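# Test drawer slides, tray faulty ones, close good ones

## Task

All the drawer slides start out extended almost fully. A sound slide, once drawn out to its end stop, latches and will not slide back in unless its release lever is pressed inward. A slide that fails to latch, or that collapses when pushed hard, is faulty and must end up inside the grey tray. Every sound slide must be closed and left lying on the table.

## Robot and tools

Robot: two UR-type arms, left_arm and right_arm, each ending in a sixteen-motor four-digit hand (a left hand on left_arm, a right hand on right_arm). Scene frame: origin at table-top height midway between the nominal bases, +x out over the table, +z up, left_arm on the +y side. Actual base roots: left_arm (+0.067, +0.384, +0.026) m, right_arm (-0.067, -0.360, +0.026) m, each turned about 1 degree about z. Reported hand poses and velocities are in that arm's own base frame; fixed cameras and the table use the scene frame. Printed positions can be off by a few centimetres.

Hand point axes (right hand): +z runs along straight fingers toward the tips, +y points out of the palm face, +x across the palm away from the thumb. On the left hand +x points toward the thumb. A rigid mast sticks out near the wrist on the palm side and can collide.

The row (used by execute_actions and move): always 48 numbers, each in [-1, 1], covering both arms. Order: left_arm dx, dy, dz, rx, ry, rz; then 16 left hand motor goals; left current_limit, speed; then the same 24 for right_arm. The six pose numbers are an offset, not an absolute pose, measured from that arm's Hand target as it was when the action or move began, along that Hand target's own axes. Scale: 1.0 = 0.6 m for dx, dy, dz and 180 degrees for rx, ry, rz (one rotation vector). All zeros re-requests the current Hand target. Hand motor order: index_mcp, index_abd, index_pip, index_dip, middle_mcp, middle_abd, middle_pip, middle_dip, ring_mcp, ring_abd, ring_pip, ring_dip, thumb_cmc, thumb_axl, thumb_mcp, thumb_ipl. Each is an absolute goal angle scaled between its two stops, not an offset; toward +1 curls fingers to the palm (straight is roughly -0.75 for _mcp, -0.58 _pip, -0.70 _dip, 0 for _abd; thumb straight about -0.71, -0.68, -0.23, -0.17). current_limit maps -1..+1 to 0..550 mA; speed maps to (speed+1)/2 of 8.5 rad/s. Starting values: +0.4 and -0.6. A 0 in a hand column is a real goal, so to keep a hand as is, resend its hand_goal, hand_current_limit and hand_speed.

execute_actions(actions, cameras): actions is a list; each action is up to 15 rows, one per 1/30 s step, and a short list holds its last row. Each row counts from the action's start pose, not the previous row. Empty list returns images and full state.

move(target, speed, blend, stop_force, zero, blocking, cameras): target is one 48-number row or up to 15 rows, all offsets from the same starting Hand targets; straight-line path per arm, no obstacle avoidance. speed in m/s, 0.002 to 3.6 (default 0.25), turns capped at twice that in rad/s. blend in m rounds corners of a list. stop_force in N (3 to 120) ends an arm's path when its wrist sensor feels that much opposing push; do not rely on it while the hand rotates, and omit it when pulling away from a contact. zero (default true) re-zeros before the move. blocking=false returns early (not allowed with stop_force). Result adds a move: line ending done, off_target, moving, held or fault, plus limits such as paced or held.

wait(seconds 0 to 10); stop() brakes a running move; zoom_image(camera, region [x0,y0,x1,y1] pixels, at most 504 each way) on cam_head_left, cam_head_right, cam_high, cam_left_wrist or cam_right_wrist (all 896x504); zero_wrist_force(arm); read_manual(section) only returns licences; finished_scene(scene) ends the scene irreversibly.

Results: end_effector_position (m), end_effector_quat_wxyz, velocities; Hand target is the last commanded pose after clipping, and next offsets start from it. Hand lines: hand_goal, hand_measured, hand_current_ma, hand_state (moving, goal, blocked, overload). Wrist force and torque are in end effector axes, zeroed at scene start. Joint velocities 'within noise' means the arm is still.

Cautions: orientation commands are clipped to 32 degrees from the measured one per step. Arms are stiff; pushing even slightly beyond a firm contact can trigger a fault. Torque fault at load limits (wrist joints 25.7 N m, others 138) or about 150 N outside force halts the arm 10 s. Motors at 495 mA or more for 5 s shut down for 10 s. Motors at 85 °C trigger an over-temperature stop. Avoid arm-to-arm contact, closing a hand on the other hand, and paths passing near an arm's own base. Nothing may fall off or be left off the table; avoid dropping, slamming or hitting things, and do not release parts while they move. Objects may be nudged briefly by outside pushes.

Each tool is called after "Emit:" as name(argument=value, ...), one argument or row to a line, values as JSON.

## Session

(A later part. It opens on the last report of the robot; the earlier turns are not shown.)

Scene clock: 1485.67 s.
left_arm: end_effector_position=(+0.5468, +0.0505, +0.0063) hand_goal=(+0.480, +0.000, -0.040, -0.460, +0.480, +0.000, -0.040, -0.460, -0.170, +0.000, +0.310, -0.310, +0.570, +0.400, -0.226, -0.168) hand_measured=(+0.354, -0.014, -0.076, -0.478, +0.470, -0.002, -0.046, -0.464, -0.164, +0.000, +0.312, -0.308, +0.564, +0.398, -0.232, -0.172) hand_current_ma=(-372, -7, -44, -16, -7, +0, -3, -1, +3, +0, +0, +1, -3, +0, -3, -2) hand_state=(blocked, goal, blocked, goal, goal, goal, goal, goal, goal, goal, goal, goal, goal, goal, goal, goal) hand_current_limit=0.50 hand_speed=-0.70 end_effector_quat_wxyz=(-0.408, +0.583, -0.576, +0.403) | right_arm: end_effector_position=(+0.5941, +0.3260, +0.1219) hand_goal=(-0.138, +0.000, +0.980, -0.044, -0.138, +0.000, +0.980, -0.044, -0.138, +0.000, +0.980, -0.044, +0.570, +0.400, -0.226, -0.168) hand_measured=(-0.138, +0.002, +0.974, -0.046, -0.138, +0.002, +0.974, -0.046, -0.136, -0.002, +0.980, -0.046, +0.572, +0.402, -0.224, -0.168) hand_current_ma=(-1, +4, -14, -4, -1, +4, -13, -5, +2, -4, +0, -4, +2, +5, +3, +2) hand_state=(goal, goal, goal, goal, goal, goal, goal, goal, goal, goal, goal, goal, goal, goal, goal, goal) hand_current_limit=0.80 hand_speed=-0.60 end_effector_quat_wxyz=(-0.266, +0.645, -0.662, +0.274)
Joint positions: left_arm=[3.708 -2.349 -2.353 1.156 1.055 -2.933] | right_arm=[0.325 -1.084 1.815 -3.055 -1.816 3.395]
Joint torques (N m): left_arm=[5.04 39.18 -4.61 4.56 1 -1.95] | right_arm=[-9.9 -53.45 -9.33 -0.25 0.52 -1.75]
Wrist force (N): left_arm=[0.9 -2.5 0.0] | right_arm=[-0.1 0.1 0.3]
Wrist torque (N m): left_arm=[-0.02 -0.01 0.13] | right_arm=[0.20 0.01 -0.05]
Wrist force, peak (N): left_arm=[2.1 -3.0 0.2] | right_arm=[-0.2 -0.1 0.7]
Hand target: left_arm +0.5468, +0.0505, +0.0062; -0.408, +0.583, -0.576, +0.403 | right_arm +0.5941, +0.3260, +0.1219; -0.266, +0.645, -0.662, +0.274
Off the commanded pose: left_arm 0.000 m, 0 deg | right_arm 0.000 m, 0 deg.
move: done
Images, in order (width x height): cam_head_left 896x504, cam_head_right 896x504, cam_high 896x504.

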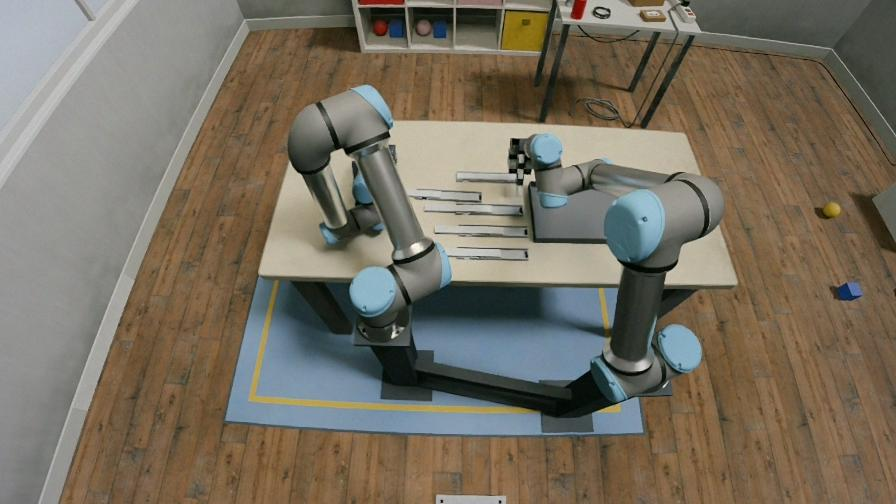

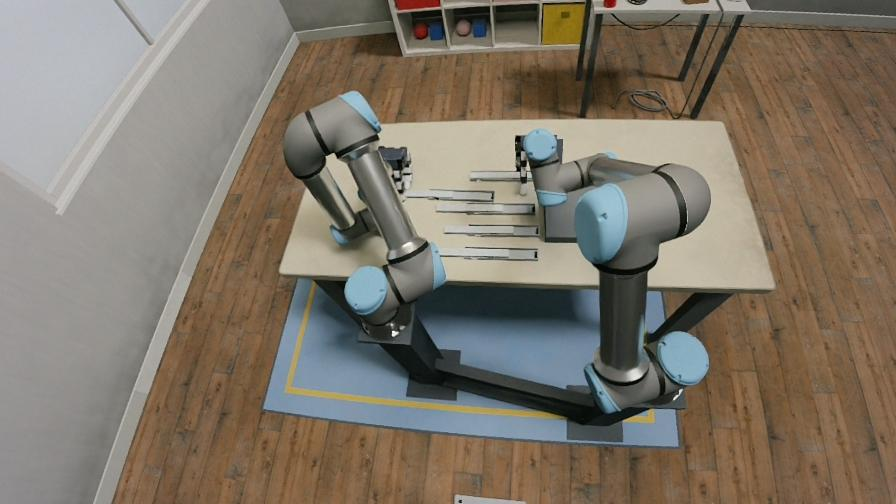

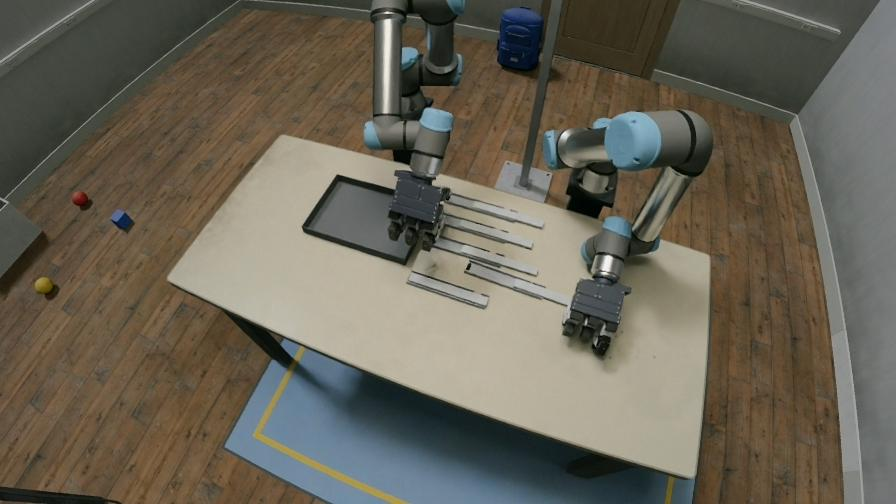

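Emit:
execute_actions(
  actions=[
    [[0,0,0,0,0,0,0.36,0,-0.05,-0.49,0.36,0,-0.05,-0.49,-0.170,0,0.310,-0.309,0.571,0.401,-0.226,-0.168,0.5,-0.6,0,0,0,0,0,0,-0.137,0,0.98,-0.043,-0.137,0,0.98,-0.043,-0.137,0,0.98,-0.043,0.571,0.401,-0.226,-0.168,0.8,-0.6]],
    [[0,0,0,0,0,0,0.25,0,0.05,-0.476,0.25,0,0.05,-0.476,-0.170,0,0.310,-0.309,0.571,0.401,-0.226,-0.168,0.5,-0.6,0,0,0,0,0,0,-0.137,0,0.98,-0.043,-0.137,0,0.98,-0.043,-0.137,0,0.98,-0.043,0.571,0.401,-0.226,-0.168,0.8,-0.6]],
    [[0,0,0,0,0,0,0.192,0,0.109,-0.449,0.192,0,0.109,-0.449,-0.170,0,0.310,-0.309,0.571,0.401,-0.226,-0.168,0.5,-0.6,0,0,0,0,0,0,-0.137,0,0.98,-0.043,-0.137,0,0.98,-0.043,-0.137,0,0.98,-0.043,0.571,0.401,-0.226,-0.168,0.8,-0.6]],
    [[0,0,0,0,0,0,0.0685,0,0.197,-0.377,0.0685,0,0.197,-0.377,-0.170,0,0.310,-0.309,0.571,0.401,-0.226,-0.168,0.5,-0.6,0,0,0,0,0,0,-0.137,0,0.98,-0.043,-0.137,0,0.98,-0.043,-0.137,0,0.98,-0.043,0.571,0.401,-0.226,-0.168,0.8,-0.6]],
    [[0,0,0,0,0,0,-0.170,0,0.310,-0.309,-0.170,0,0.310,-0.309,-0.170,0,0.310,-0.309,0.571,0.401,-0.226,-0.168,0.5,-0.6,0,0,0,0,0,0,-0.137,0,0.98,-0.043,-0.137,0,0.98,-0.043,-0.137,0,0.98,-0.043,0.571,0.401,-0.226,-0.168,0.8,-0.6]],
  ],
)

Emit:
move(
  target=[
    [0,-0.157,-0.057,0,0,0,-0.170,0,0.310,-0.309,-0.170,0,0.310,-0.309,-0.170,0,0.310,-0.309,0.571,0.401,-0.226,-0.168,0.8,-0.5,0,0,0,0,0,0,-0.137,0,0.98,-0.043,-0.137,0,0.98,-0.043,-0.137,0,0.98,-0.043,0.571,0.401,-0.226,-0.168,0.8,-0.6],
    [-0.13,-0.12,-0.188,-0.1389,0.0026,0.0009,-0.137,0,0.98,-0.043,-0.137,0,0.98,-0.043,-0.137,0,0.98,-0.043,0.571,0.401,-0.226,-0.168,0.8,-0.4,0,0,0,0,0,0,-0.137,0,0.98,-0.043,-0.137,0,0.98,-0.043,-0.137,0,0.98,-0.043,0.571,0.401,-0.226,-0.168,0.8,-0.6],
  ],
  speed=0.2,
  cameras=["cam_head_left","cam_head_right","cam_high"],
)

Emit:
zoom_image(
  camera="cam_high",
  region=[400, 220, 640, 350],
)

Emit:
zoom_image(
  camera="cam_head_right",
  region=[370, 130, 550, 270],
)

Scene clock: 1512.90 s.
left_arm: end_effector_position=(+0.5468, +0.0505, +0.0062) hand_goal=(-0.170, +0.000, +0.310, -0.310, -0.170, +0.000, +0.310, -0.310, -0.170, +0.000, +0.310, -0.310, +0.570, +0.400, -0.226, -0.168) hand_measured=(-0.162, -0.004, +0.306, -0.314, -0.162, -0.004, +0.304, -0.314, -0.164, +0.000, +0.312, -0.308, +0.568, +0.398, -0.228, -0.170) hand_current_ma=(+5, -1, -2, -1, +5, -1, -2, -1, +3, +0, +0, +1, -1, +0, -1, -1) hand_state=(goal, goal, goal, goal, goal, goal, goal, goal, goal, goal, goal, goal, goal, goal, goal, goal) hand_current_limit=0.50 hand_speed=-0.60 end_effector_quat_wxyz=(-0.408, +0.583, -0.576, +0.403) | right_arm: end_effector_position=(+0.5941, +0.3260, +0.1219) hand_goal=(-0.138, +0.000, +0.980, -0.044, -0.138, +0.000, +0.980, -0.044, -0.138, +0.000, +0.980, -0.044, +0.570, +0.400, -0.226, -0.168) hand_measured=(-0.138, +0.002, +0.974, -0.046, -0.138, +0.002, +0.974, -0.046, -0.136, -0.002, +0.980, -0.046, +0.572, +0.402, -0.224, -0.168) hand_current_ma=(-1, +4, -14, -4, -1, +4, -13, -5, +2, -4, +0, -4, +2, +5, +3, +2) hand_state=(goal, goal, goal, goal, goal, goal, goal, goal, goal, goal, goal, goal, goal, goal, goal, goal) hand_current_limit=0.80 hand_speed=-0.60 end_effector_quat_wxyz=(-0.266, +0.645, -0.662, +0.274)
Joint positions: left_arm=[3.708 -2.349 -2.353 1.156 1.055 -2.933] | right_arm=[0.325 -1.084 1.815 -3.055 -1.816 3.395]
Joint torques (N m): left_arm=[6.59 33.57 -2.13 3.85 -0.48 -2] | right_arm=[-10.13 -53.87 -13.06 -0.41 0.68 -1.63]
Wrist force (N): left_arm=[0.8 -0.2 0.6] | right_arm=[-0.4 0.1 0.4]
Wrist torque (N m): left_arm=[0.16 -0.01 0.24] | right_arm=[0.19 0.05 -0.08]
Wrist force, peak (N): left_arm=[1.1 -3.0 0.5] | right_arm=[-0.5 0.2 0.7]
Hand target: left_arm +0.5468, +0.0505, +0.0062; -0.408, +0.583, -0.576, +0.403 | right_arm +0.5941, +0.3260, +0.1219; -0.266, +0.645, -0.662, +0.274
Off the commanded pose: left_arm 0.000 m, 0 deg | right_arm 0.000 m, 0 deg.

Scene clock: 1515.97 s.
left_arm: end_effector_position=(+0.4644, +0.1274, +0.1126) hand_goal=(-0.138, +0.000, +0.980, -0.044, -0.138, +0.000, +0.980, -0.044, -0.138, +0.000, +0.980, -0.044, +0.570, +0.400, -0.226, -0.168) hand_measured=(-0.142, -0.004, +0.974, -0.048, -0.142, -0.004, +0.972, -0.048, -0.142, +0.000, +0.972, -0.048, +0.568, +0.398, -0.228, -0.170) hand_current_ma=(-2, -1, -3, -1, -2, -1, -4, -1, -2, +0, -4, -1, +0, +0, -1, -1) hand_state=(goal, goal, goal, goal, goal, goal, goal, goal, goal, goal, goal, goal, goal, goal, goal, goal) hand_current_limit=0.80 hand_speed=-0.40 end_effector_quat_wxyz=(-0.271, +0.655, -0.652, +0.270) | right_arm: end_effector_position=(+0.5941, +0.3260, +0.1219) hand_goal=(-0.138, +0.000, +0.980, -0.044, -0.138, +0.000, +0.980, -0.044, -0.138, +0.000, +0.980, -0.044, +0.570, +0.400, -0.226, -0.168) hand_measured=(-0.138, +0.002, +0.974, -0.046, -0.138, +0.002, +0.974, -0.046, -0.136, -0.002, +0.980, -0.046, +0.572, +0.402, -0.224, -0.168) hand_current_ma=(-1, +4, -14, -4, -1, +4, -13, -5, +2, -4, +0, -4, +2, +5, +3, +2) hand_state=(goal, goal, goal, goal, goal, goal, goal, goal, goal, goal, goal, goal, goal, goal, goal, goal) hand_current_limit=0.80 hand_speed=-0.60 end_effector_quat_wxyz=(-0.266, +0.645, -0.662, +0.274)
Joint positions: left_arm=[3.881 -1.682 -2.368 -0.025 1.076 -2.573] | right_arm=[0.325 -1.084 1.815 -3.055 -1.816 3.395]
Joint torques (N m): left_arm=[-2.76 29.25 6.81 0.36 0.97 2.27] | right_arm=[-10.7 -54.49 -13.88 -0.46 1.04 -1.5]
Wrist force (N): left_arm=[0.2 0.1 0.6] | right_arm=[-0.2 0.2 0.3]
Wrist torque (N m): left_arm=[0.19 0.02 0.21] | right_arm=[0.21 0.02 -0.06]
Wrist force, peak (N): left_arm=[0.7 2.4 1.3] | right_arm=[-0.1 0.0 0.8]
Hand target: left_arm +0.4644, +0.1274, +0.1126; -0.271, +0.655, -0.652, +0.270 | right_arm +0.5941, +0.3260, +0.1219; -0.266, +0.645, -0.662, +0.274
Off the commanded pose: left_arm 0.000 m, 0 deg | right_arm 0.000 m, 0 deg.
move: done
Images, in order (width x height): cam_head_left 896x504, cam_head_right 896x504, cam_high 896x504.

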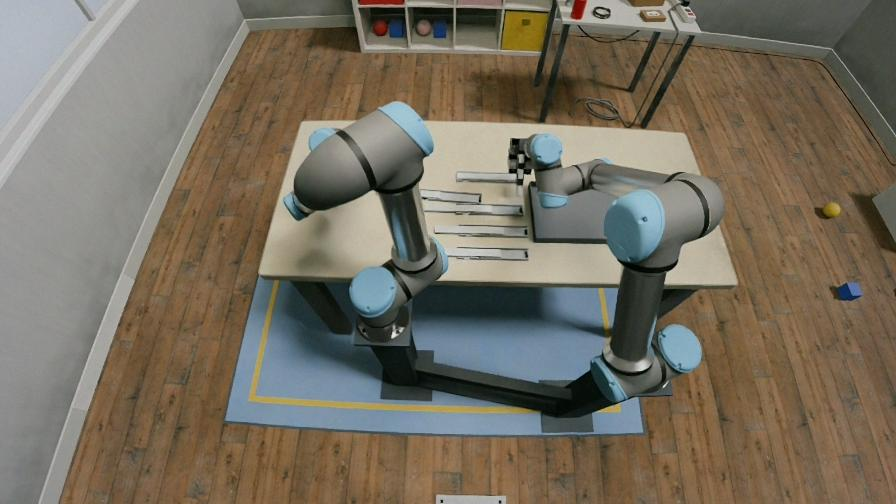

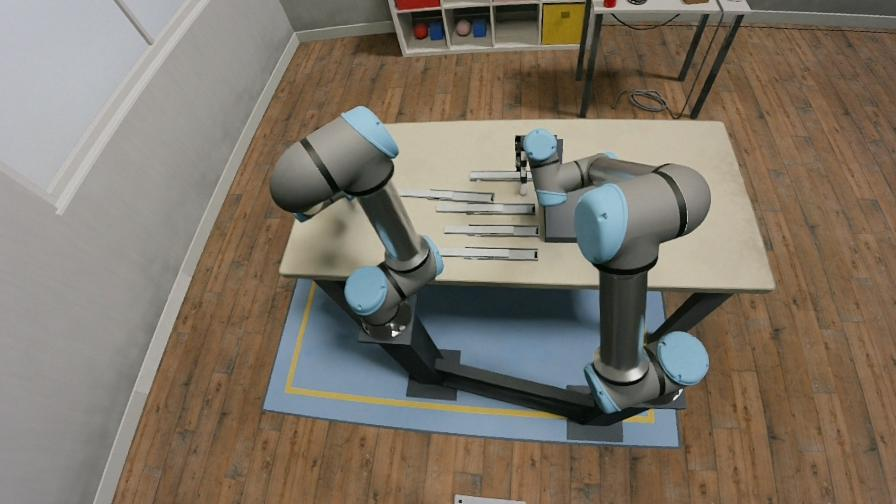

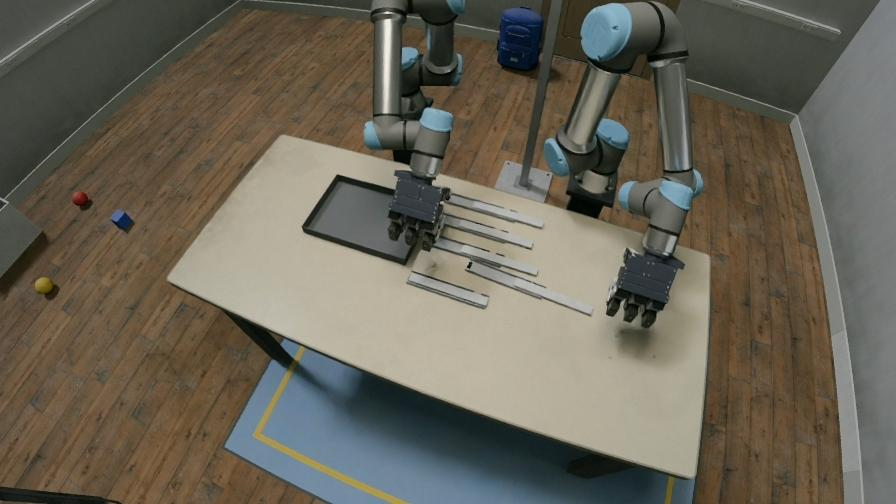

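Scaled by 2.100 from the camera's 896x504 image, which has a finer 1280x720 frame.

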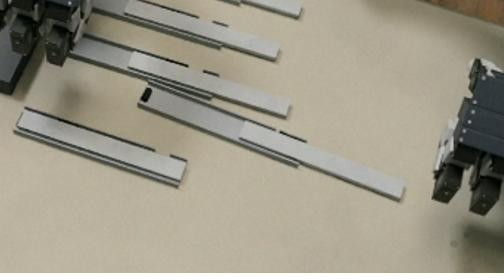

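Scaled by 2.800 from the camera's 896x504 image, which has a finer 1280x720 frame.

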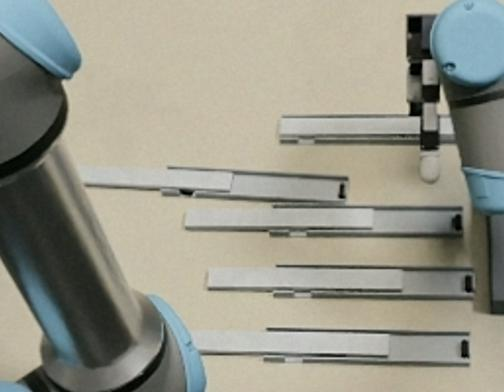

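Emit:
move(
  target=[
    [-0.025,0.0306,-0.0306,0,0,0,-0.137,0,0.98,-0.043,-0.137,0,0.98,-0.043,-0.137,0,0.98,-0.043,0.571,0.401,-0.226,-0.168,0.8,-0.6,-0.1073,0.0196,-0.0196,0,0,0,-0.137,0,0.98,-0.043,-0.137,0,0.98,-0.043,-0.137,0,0.98,-0.043,0.571,0.401,-0.226,-0.168,0.8,-0.6],
    [-0.025,0.1543,0.0931,0,0,0,-0.137,0,0.98,-0.043,-0.137,0,0.98,-0.043,-0.137,0,0.98,-0.043,0.571,0.401,-0.226,-0.168,0.8,-0.6,-0.1073,0.1492,0.11,0,0,0,-0.137,0,0.98,-0.043,-0.137,0,0.98,-0.043,-0.137,0,0.98,-0.043,0.571,0.401,-0.226,-0.168,0.8,-0.6],
  ],
  speed=0.15,
  cameras=["cam_head_left","cam_head_right","cam_high"],
)

Emit:
zoom_image(
  camera="cam_high",
  region=[400, 220, 640, 350],
)

Emit:
zoom_image(
  camera="cam_head_left",
  region=[400, 150, 530, 240],
)

Emit:
zoom_image(
  camera="cam_head_right",
  region=[370, 150, 550, 250],
)

Scene clock: 1556.33 s.
left_arm: end_effector_position=(+0.4383, +0.1421, +0.0076) hand_goal=(-0.138, +0.000, +0.980, -0.044, -0.138, +0.000, +0.980, -0.044, -0.138, +0.000, +0.980, -0.044, +0.570, +0.400, -0.226, -0.168) hand_measured=(-0.142, -0.004, +0.974, -0.048, -0.142, -0.004, +0.972, -0.048, -0.142, +0.000, +0.972, -0.048, +0.568, +0.398, -0.228, -0.170) hand_current_ma=(-2, -1, -3, -1, -2, -1, -3, -1, -2, +0, -4, -1, +0, +0, -1, -1) hand_state=(goal, goal, goal, goal, goal, goal, goal, goal, goal, goal, goal, goal, goal, goal, goal, goal) hand_current_limit=0.80 hand_speed=-0.60 end_effector_quat_wxyz=(-0.271, +0.655, -0.652, +0.270) | right_arm: end_effector_position=(+0.5790, +0.3907, +0.0119) hand_goal=(-0.138, +0.000, +0.980, -0.044, -0.138, +0.000, +0.980, -0.044, -0.138, +0.000, +0.980, -0.044, +0.570, +0.400, -0.226, -0.168) hand_measured=(-0.138, +0.002, +0.974, -0.046, -0.138, +0.002, +0.974, -0.046, -0.136, -0.002, +0.980, -0.046, +0.572, +0.402, -0.224, -0.168) hand_current_ma=(-1, +4, -14, -4, -1, +4, -13, -5, +2, -4, +0, -4, +2, +5, +2, +2) hand_state=(goal, goal, goal, goal, goal, goal, goal, goal, goal, goal, goal, goal, goal, goal, goal, goal) hand_current_limit=0.80 hand_speed=-0.60 end_effector_quat_wxyz=(-0.266, +0.645, -0.662, +0.274)
Joint positions: left_arm=[3.961 -1.976 -2.479 0.342 1.03 -2.498] | right_arm=[0.439 -0.852 1.782 -3.228 -1.893 3.483]
Joint torques (N m): left_arm=[-5.48 19.97 17.27 4.63 1.15 0.86] | right_arm=[13 -36.86 -29.87 -4.22 -1.83 0.22]
Wrist force (N): left_arm=[0.4 -0.1 0.4] | right_arm=[-0.3 0.0 0.6]
Wrist torque (N m): left_arm=[0.18 0.01 0.25] | right_arm=[0.13 0.02 0.02]
Wrist force, peak (N): left_arm=[0.3 1.2 1.6] | right_arm=[-2.6 0.7 0.1]
Hand target: left_arm +0.4384, +0.1421, +0.0076; -0.271, +0.655, -0.652, +0.270 | right_arm +0.5790, +0.3907, +0.0119; -0.266, +0.645, -0.662, +0.274
Off the commanded pose: left_arm 0.000 m, 0 deg | right_arm 0.000 m, 0 deg.
move: done
Images, in order (width x height): cam_head_left 896x504, cam_head_right 896x504, cam_high 896x504.

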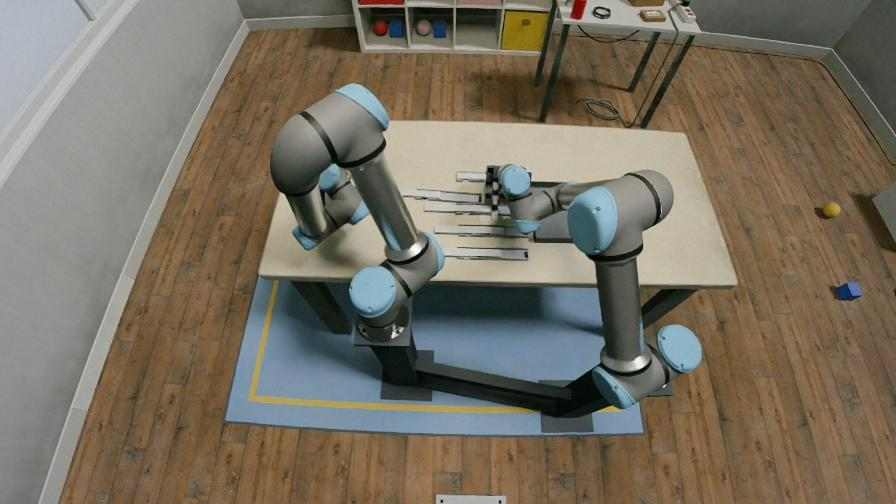

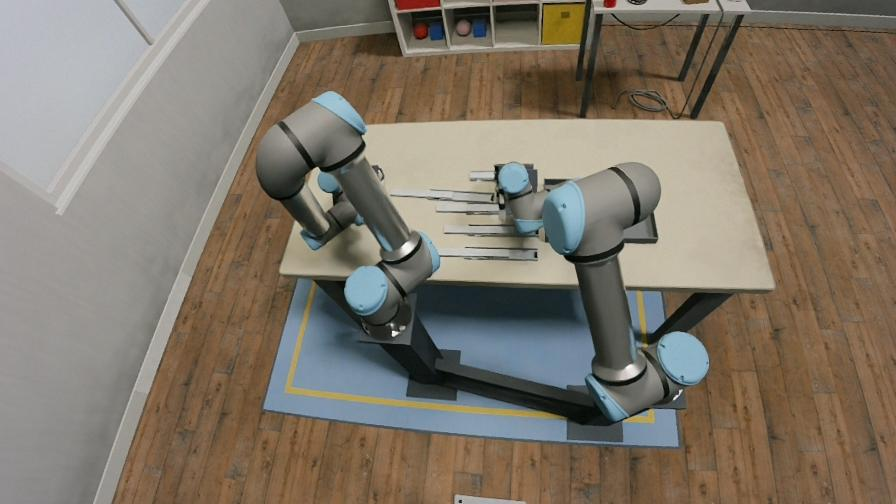

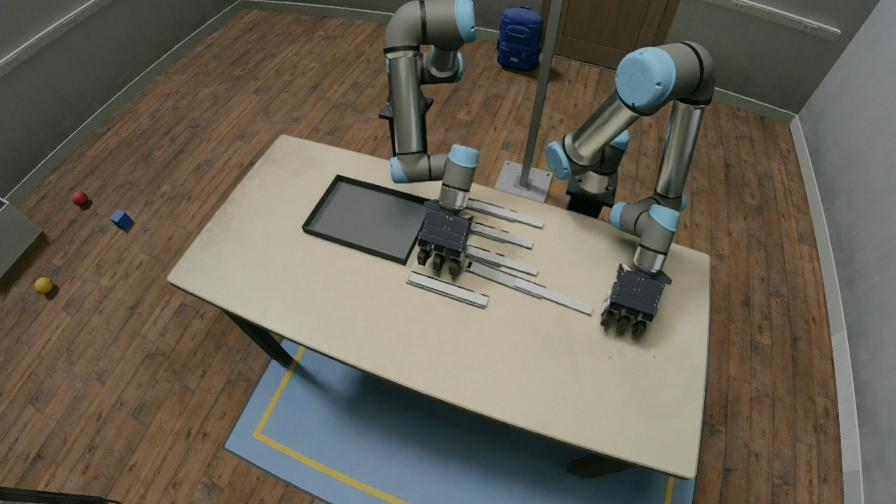

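Scaled by 2.100 from the camera's 896x504 image, which has a finer 1280x720 frame.

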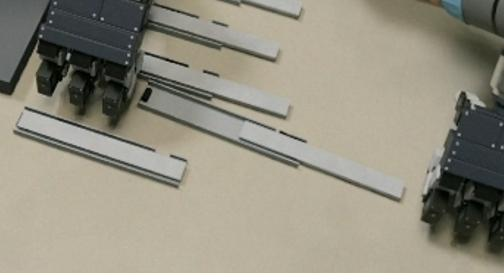

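Scaled by 3.877 from the camera's 896x504 image, which has a finer 1280x720 frame.

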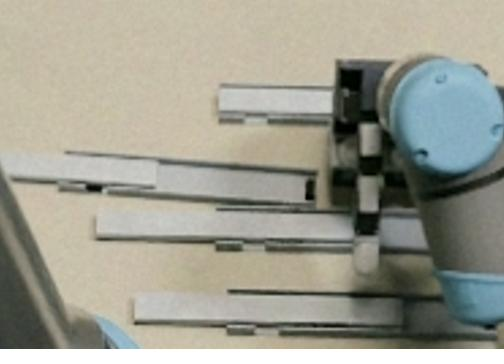

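Scaled by 2.800 from the camera's 896x504 image, which has a finer 1280x720 frame.

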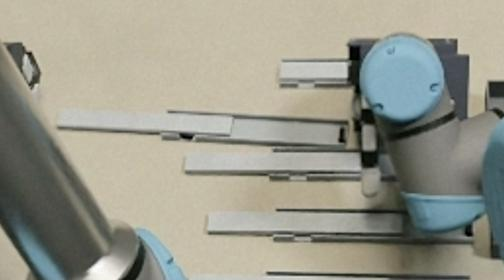

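Emit:
move(
  target=[0,0.0331,0.0331,0,0,0,-0.137,0,0.98,-0.043,-0.137,0,0.98,-0.043,-0.137,0,0.98,-0.043,0.571,0.401,-0.226,-0.168,0.8,-0.6,0,0.0355,0.0355,0,0,0,-0.137,0,0.98,-0.043,-0.137,0,0.98,-0.043,-0.137,0,0.98,-0.043,0.571,0.401,-0.226,-0.168,0.8,-0.6],
  speed=0.04,
  stop_force=6,
  cameras=["cam_head_left","cam_high"],
)

Emit:
zoom_image(
  camera="cam_high",
  region=[400, 220, 640, 350],
)

Emit:
zoom_image(
  camera="cam_head_left",
  region=[400, 150, 530, 240],
)

Scene clock: 1570.07 s.
left_arm: end_effector_position=(+0.4384, +0.1421, -0.0205) hand_goal=(-0.138, +0.000, +0.980, -0.044, -0.138, +0.000, +0.980, -0.044, -0.138, +0.000, +0.980, -0.044, +0.570, +0.400, -0.226, -0.168) hand_measured=(-0.142, -0.004, +0.974, -0.048, -0.142, -0.004, +0.972, -0.048, -0.142, +0.000, +0.972, -0.048, +0.568, +0.398, -0.228, -0.170) hand_current_ma=(-2, -1, -3, -1, -2, -1, -3, -1, -2, +0, -4, -1, +0, +0, -1, -1) hand_state=(goal, goal, goal, goal, goal, goal, goal, goal, goal, goal, goal, goal, goal, goal, goal, goal) hand_current_limit=0.80 hand_speed=-0.60 end_effector_quat_wxyz=(-0.271, +0.655, -0.652, +0.270) | right_arm: end_effector_position=(+0.5790, +0.3907, -0.0182) hand_goal=(-0.138, +0.000, +0.980, -0.044, -0.138, +0.000, +0.980, -0.044, -0.138, +0.000, +0.980, -0.044, +0.570, +0.400, -0.226, -0.168) hand_measured=(-0.138, +0.002, +0.974, -0.046, -0.138, +0.002, +0.974, -0.046, -0.136, -0.002, +0.980, -0.046, +0.572, +0.402, -0.224, -0.168) hand_current_ma=(-1, +4, -14, -4, -1, +4, -13, -5, +2, -4, +0, -4, +2, +5, +2, +2) hand_state=(goal, goal, goal, goal, goal, goal, goal, goal, goal, goal, goal, goal, goal, goal, goal, goal) hand_current_limit=0.80 hand_speed=-0.60 end_effector_quat_wxyz=(-0.267, +0.645, -0.662, +0.274)
Joint positions: left_arm=[3.961 -2.081 -2.478 0.447 1.03 -2.498] | right_arm=[0.439 -0.793 1.78 -3.286 -1.893 3.483]
Joint torques (N m): left_arm=[-7.45 21.93 2.41 1.81 0.83 -1.99] | right_arm=[12.81 -61.77 -15.03 -0.44 -1.78 -0.64]
Wrist force (N): left_arm=[0.5 -0.1 0.3] | right_arm=[-0.1 -0.1 0.2]
Wrist torque (N m): left_arm=[0.20 -0.02 0.24] | right_arm=[0.15 0.00 0.04]
Wrist force, peak (N): left_arm=[0.6 0.3 0.9] | right_arm=[0.0 0.3 0.8]
Hand target: left_arm +0.4384, +0.1421, -0.0205; -0.271, +0.655, -0.652, +0.270 | right_arm +0.5790, +0.3907, -0.0182; -0.266, +0.645, -0.662, +0.274
Off the commanded pose: left_arm 0.000 m, 0 deg | right_arm 0.000 m, 0 deg.
move: done
Images, in order (width x height): cam_head_left 896x504, cam_high 896x504.

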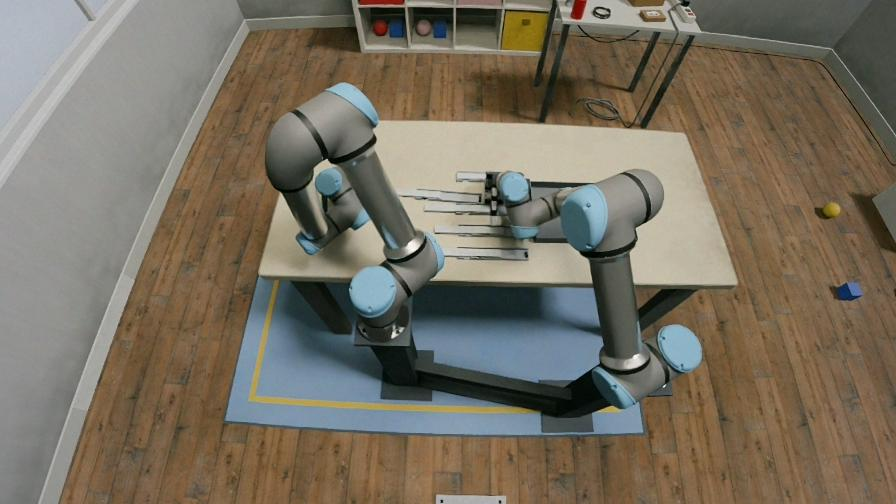

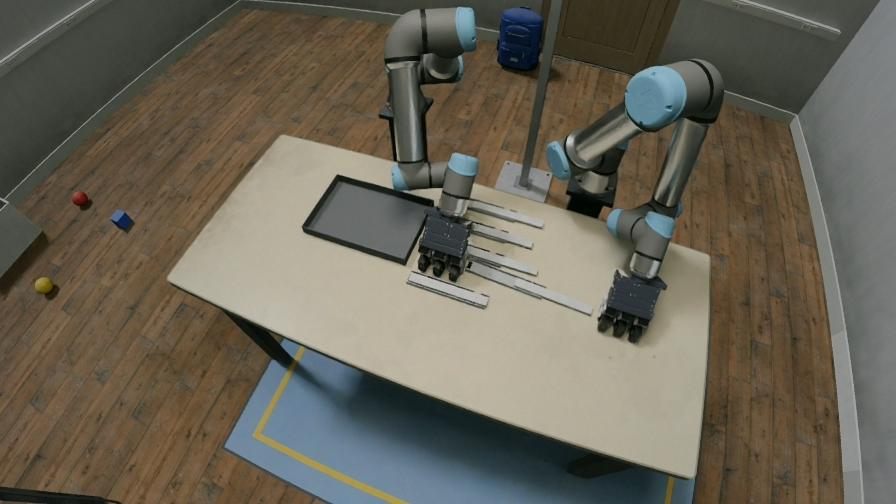

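Scaled by 2.100 from the camera's 896x504 image, which has a finer 1280x720 frame.

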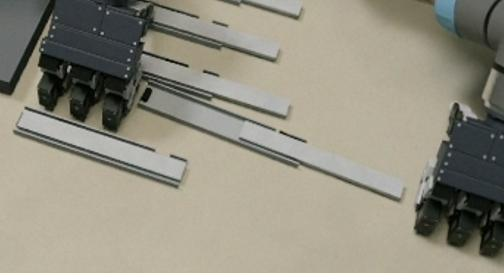

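Scaled by 3.877 from the camera's 896x504 image, which has a finer 1280x720 frame.

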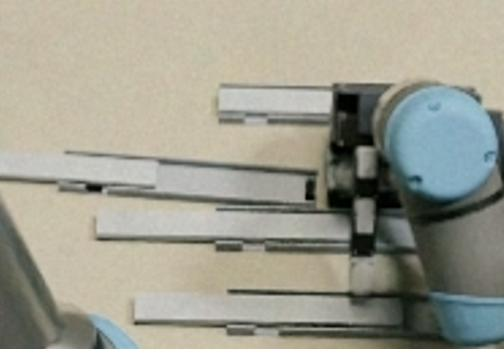

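Emit:
move(
  target=[0.083,0,0,0,0,0,-0.137,0,0.98,-0.043,-0.137,0,0.98,-0.043,-0.137,0,0.98,-0.043,0.571,0.401,-0.226,-0.168,0.8,-0.6,0,0,0,0,0,0,-0.137,0,0.98,-0.043,-0.137,0,0.98,-0.043,-0.137,0,0.98,-0.043,0.571,0.401,-0.226,-0.168,0.8,-0.6],
  speed=0.02,
  stop_force=12,
  cameras=["cam_head_left","cam_high","cam_head_right"],
)

Emit:
zoom_image(
  camera="cam_high",
  region=[400, 220, 640, 350],
)

Emit:
zoom_image(
  camera="cam_head_left",
  region=[400, 150, 530, 240],
)

Scene clock: 1579.77 s.
left_arm: end_effector_position=(+0.4386, +0.1058, -0.0204) hand_goal=(-0.138, +0.000, +0.980, -0.044, -0.138, +0.000, +0.980, -0.044, -0.138, +0.000, +0.980, -0.044, +0.570, +0.400, -0.226, -0.168) hand_measured=(-0.140, +0.040, +0.980, -0.048, -0.142, -0.004, +0.972, -0.048, -0.142, +0.000, +0.972, -0.048, +0.568, +0.398, -0.228, -0.170) hand_current_ma=(-1, +45, +0, -1, -2, -1, -3, -1, -2, +0, -4, -1, +0, +0, -1, -1) hand_state=(goal, blocked, goal, goal, goal, goal, goal, goal, goal, goal, goal, goal, goal, goal, goal, goal) hand_current_limit=0.80 hand_speed=-0.60 end_effector_quat_wxyz=(-0.271, +0.655, -0.652, +0.270) | right_arm: end_effector_position=(+0.5790, +0.3907, -0.0182) hand_goal=(-0.138, +0.000, +0.980, -0.044, -0.138, +0.000, +0.980, -0.044, -0.138, +0.000, +0.980, -0.044, +0.570, +0.400, -0.226, -0.168) hand_measured=(-0.128, +0.036, +0.982, -0.046, -0.138, +0.002, +0.974, -0.046, -0.136, -0.002, +0.980, -0.046, +0.572, +0.402, -0.224, -0.168) hand_current_ma=(+25, +91, +2, -4, -1, +4, -13, -5, +2, -4, +0, -4, +2, +5, +2, +2) hand_state=(goal, blocked, goal, goal, goal, goal, goal, goal, goal, goal, goal, goal, goal, goal, goal, goal) hand_current_limit=0.80 hand_speed=-0.60 end_effector_quat_wxyz=(-0.266, +0.645, -0.662, +0.274)
Joint positions: left_arm=[3.885 -2.085 -2.512 0.521 1.074 -2.57] | right_arm=[0.439 -0.793 1.78 -3.286 -1.893 3.483]
Joint torques (N m): left_arm=[-8.59 33.8 11.99 3.41 0.1 -1.75] | right_arm=[12.15 -57.2 -5.5 -1.21 2.51 2.03]
Wrist force (N): left_arm=[-5.1 -2.0 -0.9] | right_arm=[7.3 -0.2 0.0]
Wrist torque (N m): left_arm=[0.23 -0.04 -0.16] | right_arm=[0.11 -0.03 0.15]
Wrist force, peak (N): left_arm=[-11.9 -6.0 -2.9] | right_arm=[11.0 -1.5 -1.6]
Hand target: left_arm +0.4386, +0.1058, -0.0204; -0.271, +0.655, -0.652, +0.270 (not the last commanded pose) | right_arm +0.5790, +0.3907, -0.0182; -0.266, +0.645, -0.662, +0.274
Off the commanded pose: left_arm 0.013 m, 0 deg | right_arm 0.000 m, 0 deg.
move: contact (left_arm)
Images, in order (width x height): cam_head_left 896x504, cam_head_right 896x504, cam_high 896x504.

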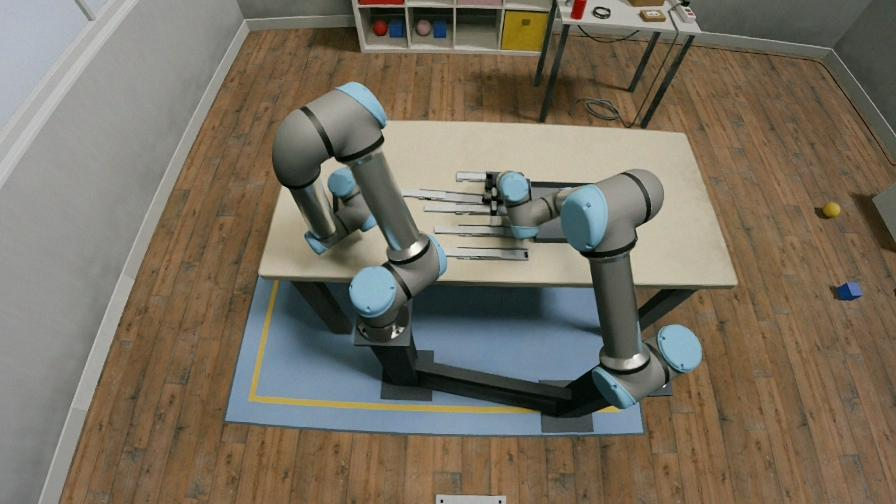

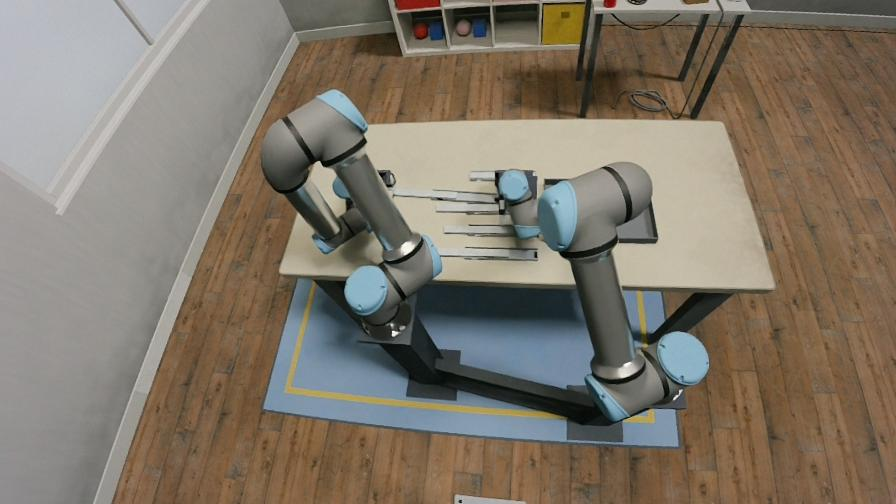

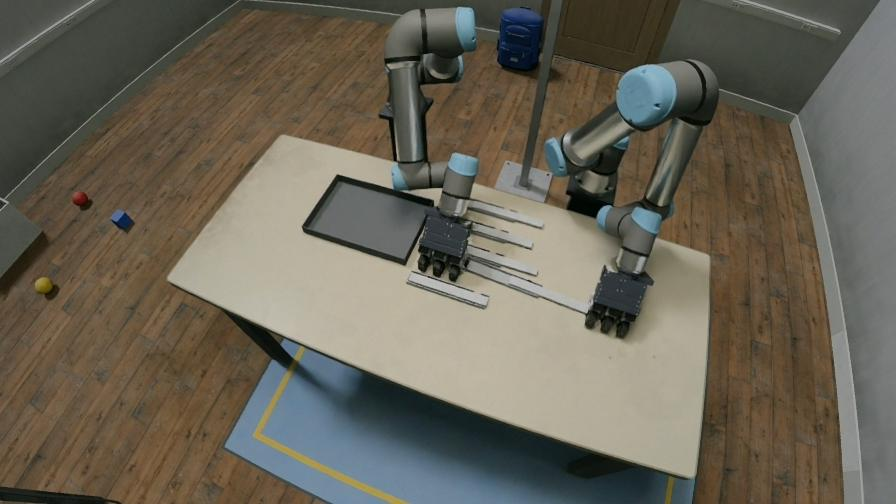

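Scaled by 2.100 from the camera's 896x504 image, which has a finer 1280x720 frame.

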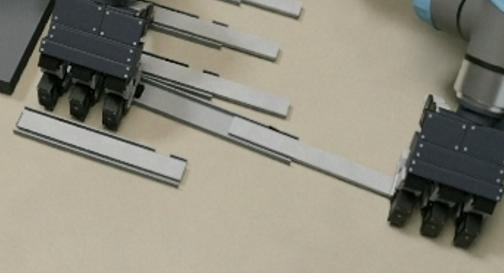

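Scaled by 3.877 from the camera's 896x504 image, which has a finer 1280x720 frame.

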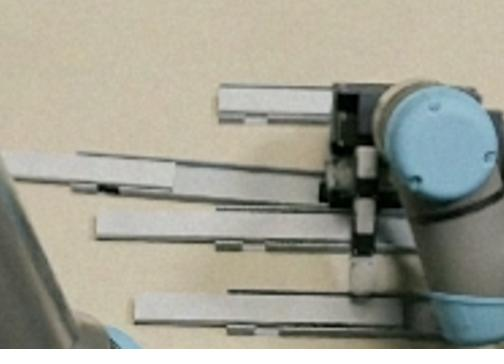

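Emit:
move(
  target=[0.05,0,0,0,0,0,-0.137,0,0.98,-0.043,-0.137,0,0.98,-0.043,-0.137,0,0.98,-0.043,0.571,0.401,-0.226,-0.168,0.8,-0.6,0,0,0,0,0,0,-0.137,0,0.98,-0.043,-0.137,0,0.98,-0.043,-0.137,0,0.98,-0.043,0.571,0.401,-0.226,-0.168,0.8,-0.6],
  speed=0.012,
  stop_force=28,
  zero=false,
  cameras=["cam_head_left","cam_high"],
)

Emit:
zoom_image(
  camera="cam_high",
  region=[400, 220, 640, 350],
)

Emit:
zoom_image(
  camera="cam_head_left",
  region=[400, 150, 530, 240],
)

Scene clock: 1587.97 s.
left_arm: end_effector_position=(+0.4386, +0.1007, -0.0203) hand_goal=(-0.138, +0.000, +0.980, -0.044, -0.138, +0.000, +0.980, -0.044, -0.138, +0.000, +0.980, -0.044, +0.570, +0.400, -0.226, -0.168) hand_measured=(-0.144, +0.104, +0.986, -0.048, -0.142, -0.004, +0.972, -0.048, -0.142, +0.000, +0.972, -0.048, +0.568, +0.398, -0.228, -0.170) hand_current_ma=(-3, +204, +3, -1, -2, -1, -3, -1, -2, +0, -4, -1, +0, +0, -1, -1) hand_state=(goal, blocked, goal, goal, goal, goal, goal, goal, goal, goal, goal, goal, goal, goal, goal, goal) hand_current_limit=0.80 hand_speed=-0.60 end_effector_quat_wxyz=(-0.271, +0.655, -0.652, +0.270) | right_arm: end_effector_position=(+0.5790, +0.3907, -0.0182) hand_goal=(-0.138, +0.000, +0.980, -0.044, -0.138, +0.000, +0.980, -0.044, -0.138, +0.000, +0.980, -0.044, +0.570, +0.400, -0.226, -0.168) hand_measured=(-0.106, +0.082, +0.986, -0.046, -0.138, +0.002, +0.974, -0.046, -0.136, -0.002, +0.980, -0.046, +0.572, +0.402, -0.224, -0.168) hand_current_ma=(+96, +246, +13, -4, -1, +4, -13, -5, +2, -4, +0, -4, +2, +5, +2, +2) hand_state=(blocked, blocked, goal, goal, goal, goal, goal, goal, goal, goal, goal, goal, goal, goal, goal, goal) hand_current_limit=0.80 hand_speed=-0.60 end_effector_quat_wxyz=(-0.266, +0.645, -0.662, +0.274)
Joint positions: left_arm=[3.874 -2.086 -2.516 0.531 1.081 -2.58] | right_arm=[0.439 -0.793 1.78 -3.286 -1.893 3.483]
Joint torques (N m): left_arm=[-1.41 26.55 3.95 -3.5 -4.21 1.97] | right_arm=[8.94 -40.61 -27.67 -1.46 6.32 2.33]
Wrist force (N): left_arm=[-21.5 -12.4 -7.6] | right_arm=[23.0 -5.0 -5.6]
Wrist torque (N m): left_arm=[0.48 -0.11 -0.91] | right_arm=[0.26 -0.25 0.53]
Wrist force, peak (N): left_arm=[-28.2 -14.3 -8.6] | right_arm=[23.7 -5.9 -6.2]
Hand target: left_arm +0.4386, +0.1007, -0.0203; -0.271, +0.655, -0.652, +0.270 (not the last commanded pose) | right_arm +0.5790, +0.3907, -0.0182; -0.266, +0.645, -0.662, +0.274
Off the commanded pose: left_arm 0.025 m, 0 deg | right_arm 0.000 m, 0 deg.
move: contact (left_arm)
Images, in order (width x height): cam_head_left 896x504, cam_high 896x504.

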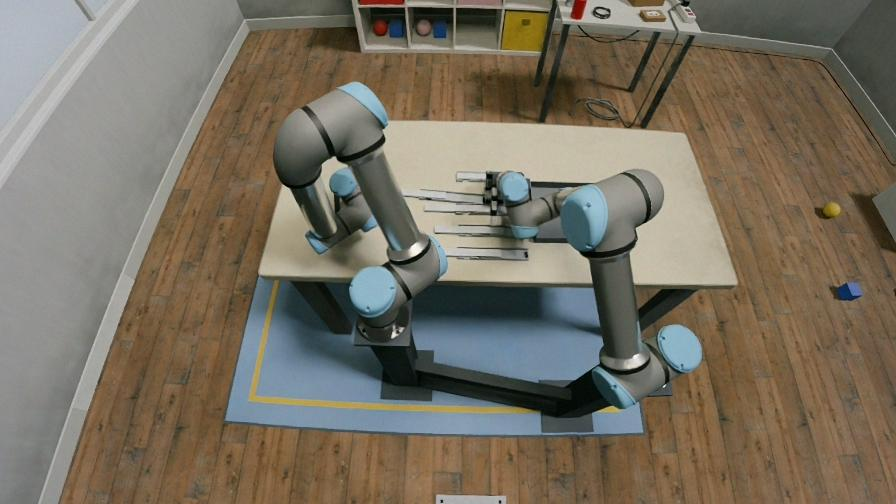

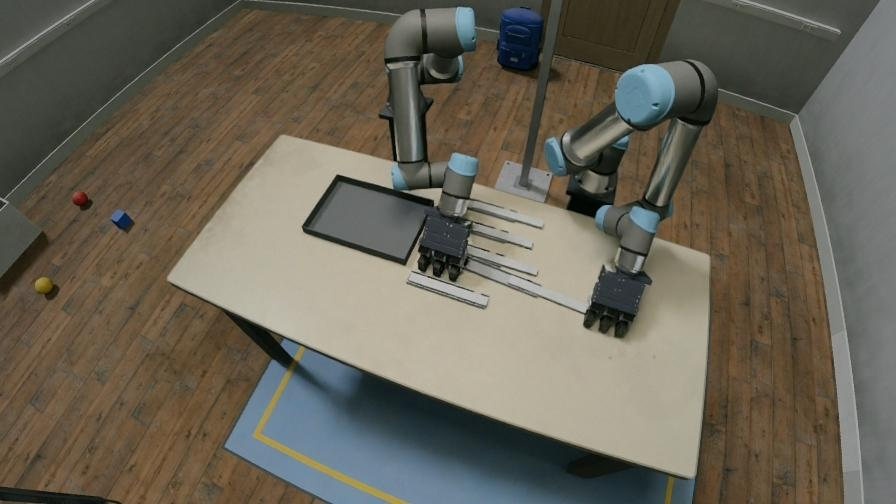

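Scaled by 2.100 from the camera's 896x504 image, which has a finer 1280x720 frame.

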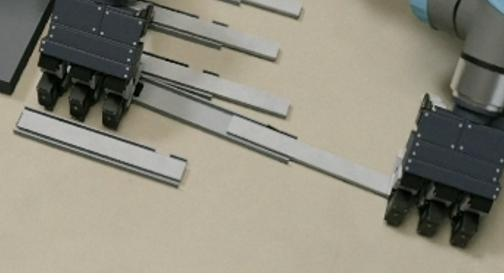

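Scaled by 3.877 from the camera's 896x504 image, which has a finer 1280x720 frame.

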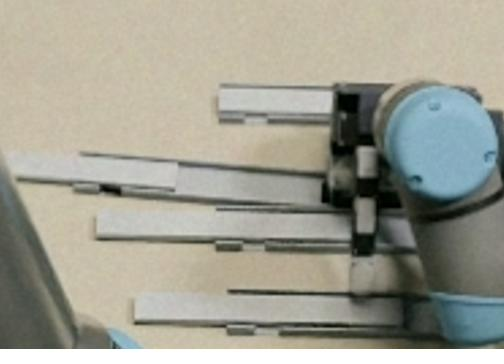

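Emit:
move(
  target=[0.05,0,0,0,0,0,-0.137,0,0.98,-0.043,-0.137,0,0.98,-0.043,-0.137,0,0.98,-0.043,0.571,0.401,-0.226,-0.168,0.8,-0.6,0,0,0,0,0,0,-0.137,0,0.98,-0.043,-0.137,0,0.98,-0.043,-0.137,0,0.98,-0.043,0.571,0.401,-0.226,-0.168,0.8,-0.6],
  speed=0.012,
  stop_force=43,
  zero=false,
  cameras=["cam_head_left","cam_high"],
)

Emit:
zoom_image(
  camera="cam_head_left",
  region=[400, 150, 530, 240],
)

Scene clock: 1594.60 s.
left_arm: end_effector_position=(+0.4387, +0.0963, -0.0202) hand_goal=(-0.138, +0.000, +0.980, -0.044, -0.138, +0.000, +0.980, -0.044, -0.138, +0.000, +0.980, -0.044, +0.570, +0.400, -0.226, -0.168) hand_measured=(-0.150, +0.170, +0.990, -0.048, -0.142, -0.004, +0.972, -0.048, -0.142, +0.000, +0.972, -0.048, +0.568, +0.398, -0.228, -0.170) hand_current_ma=(-8, +442, +7, -1, -2, -1, -3, -1, -2, +0, -4, -1, +0, +0, -1, -1) hand_state=(goal, blocked, goal, goal, goal, goal, goal, goal, goal, goal, goal, goal, goal, goal, goal, goal) hand_current_limit=0.80 hand_speed=-0.60 end_effector_quat_wxyz=(-0.271, +0.655, -0.652, +0.270) | right_arm: end_effector_position=(+0.5790, +0.3907, -0.0182) hand_goal=(-0.138, +0.000, +0.980, -0.044, -0.138, +0.000, +0.980, -0.044, -0.138, +0.000, +0.980, -0.044, +0.570, +0.400, -0.226, -0.168) hand_measured=(-0.088, +0.116, +0.988, -0.046, -0.138, +0.002, +0.974, -0.046, -0.136, -0.002, +0.980, -0.046, +0.572, +0.402, -0.224, -0.168) hand_current_ma=(+172, +383, +15, -4, -1, +4, -13, -5, +2, -4, +0, -4, +2, +5, +2, +2) hand_state=(blocked, blocked, goal, goal, goal, goal, goal, goal, goal, goal, goal, goal, goal, goal, goal, goal) hand_current_limit=0.80 hand_speed=-0.60 end_effector_quat_wxyz=(-0.266, +0.645, -0.662, +0.274)
Joint positions: left_arm=[3.864 -2.087 -2.52 0.54 1.087 -2.589] | right_arm=[0.439 -0.793 1.78 -3.286 -1.893 3.483]
Joint torques (N m): left_arm=[-8.82 21.05 -2.72 -6.43 -5.28 1.72] | right_arm=[8.1 -30 -28.71 -1.96 6.48 2.46]
Wrist force (N): left_arm=[-35.5 -23.4 -15.3] | right_arm=[34.0 -11.1 -10.8]
Wrist torque (N m): left_arm=[0.71 -0.23 -1.55] | right_arm=[0.35 -0.50 0.85]
Wrist force, peak (N): left_arm=[-43.4 -25.3 -16.2] | right_arm=[34.8 -11.7 -11.3]
Hand target: left_arm +0.4387, +0.0963, -0.0203; -0.271, +0.655, -0.652, +0.270 (not the last commanded pose) | right_arm +0.5790, +0.3907, -0.0182; -0.266, +0.645, -0.662, +0.274
Off the commanded pose: left_arm 0.026 m, 0 deg | right_arm 0.000 m, 0 deg.
move: contact (left_arm)
Images, in order (width x height): cam_head_left 896x504, cam_high 896x504.

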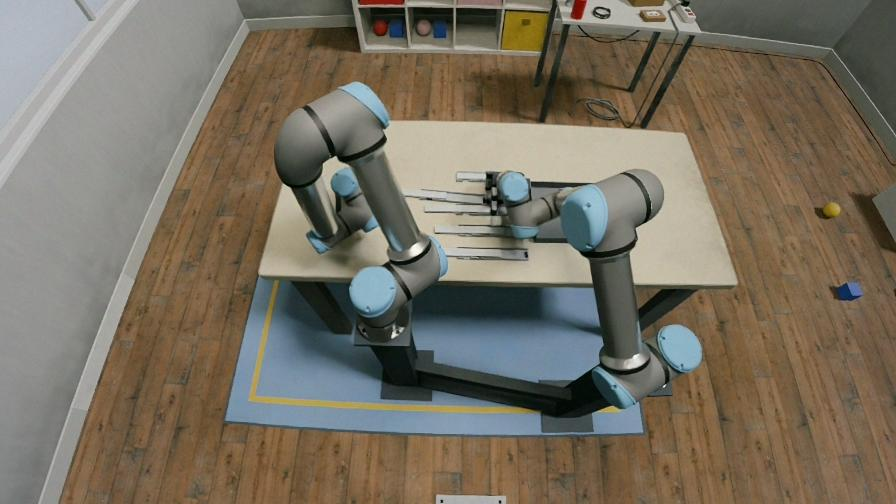

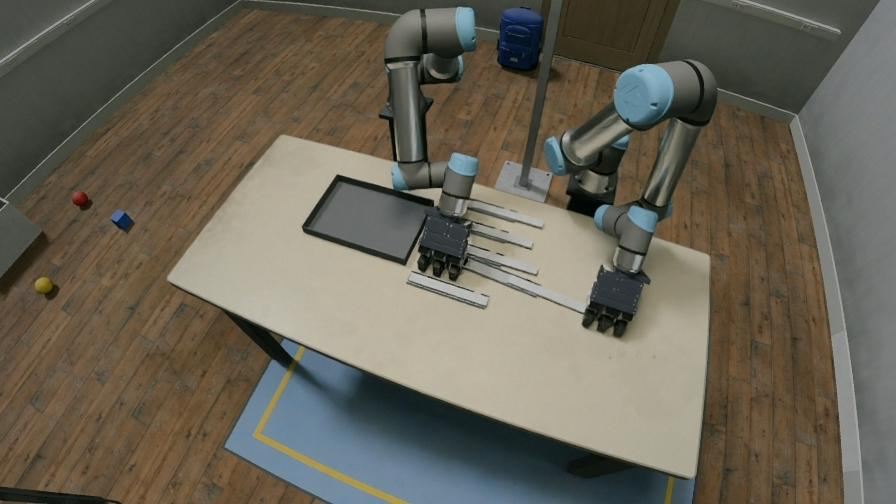

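Scaled by 3.877 from the camera's 896x504 image, which has a finer 1280x720 frame.

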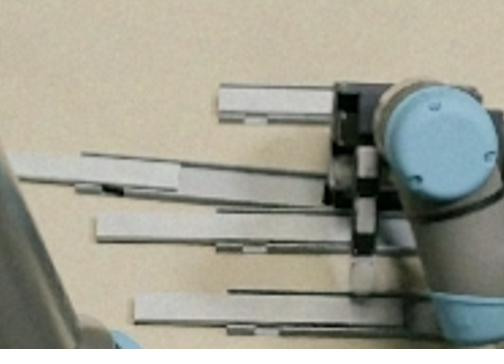

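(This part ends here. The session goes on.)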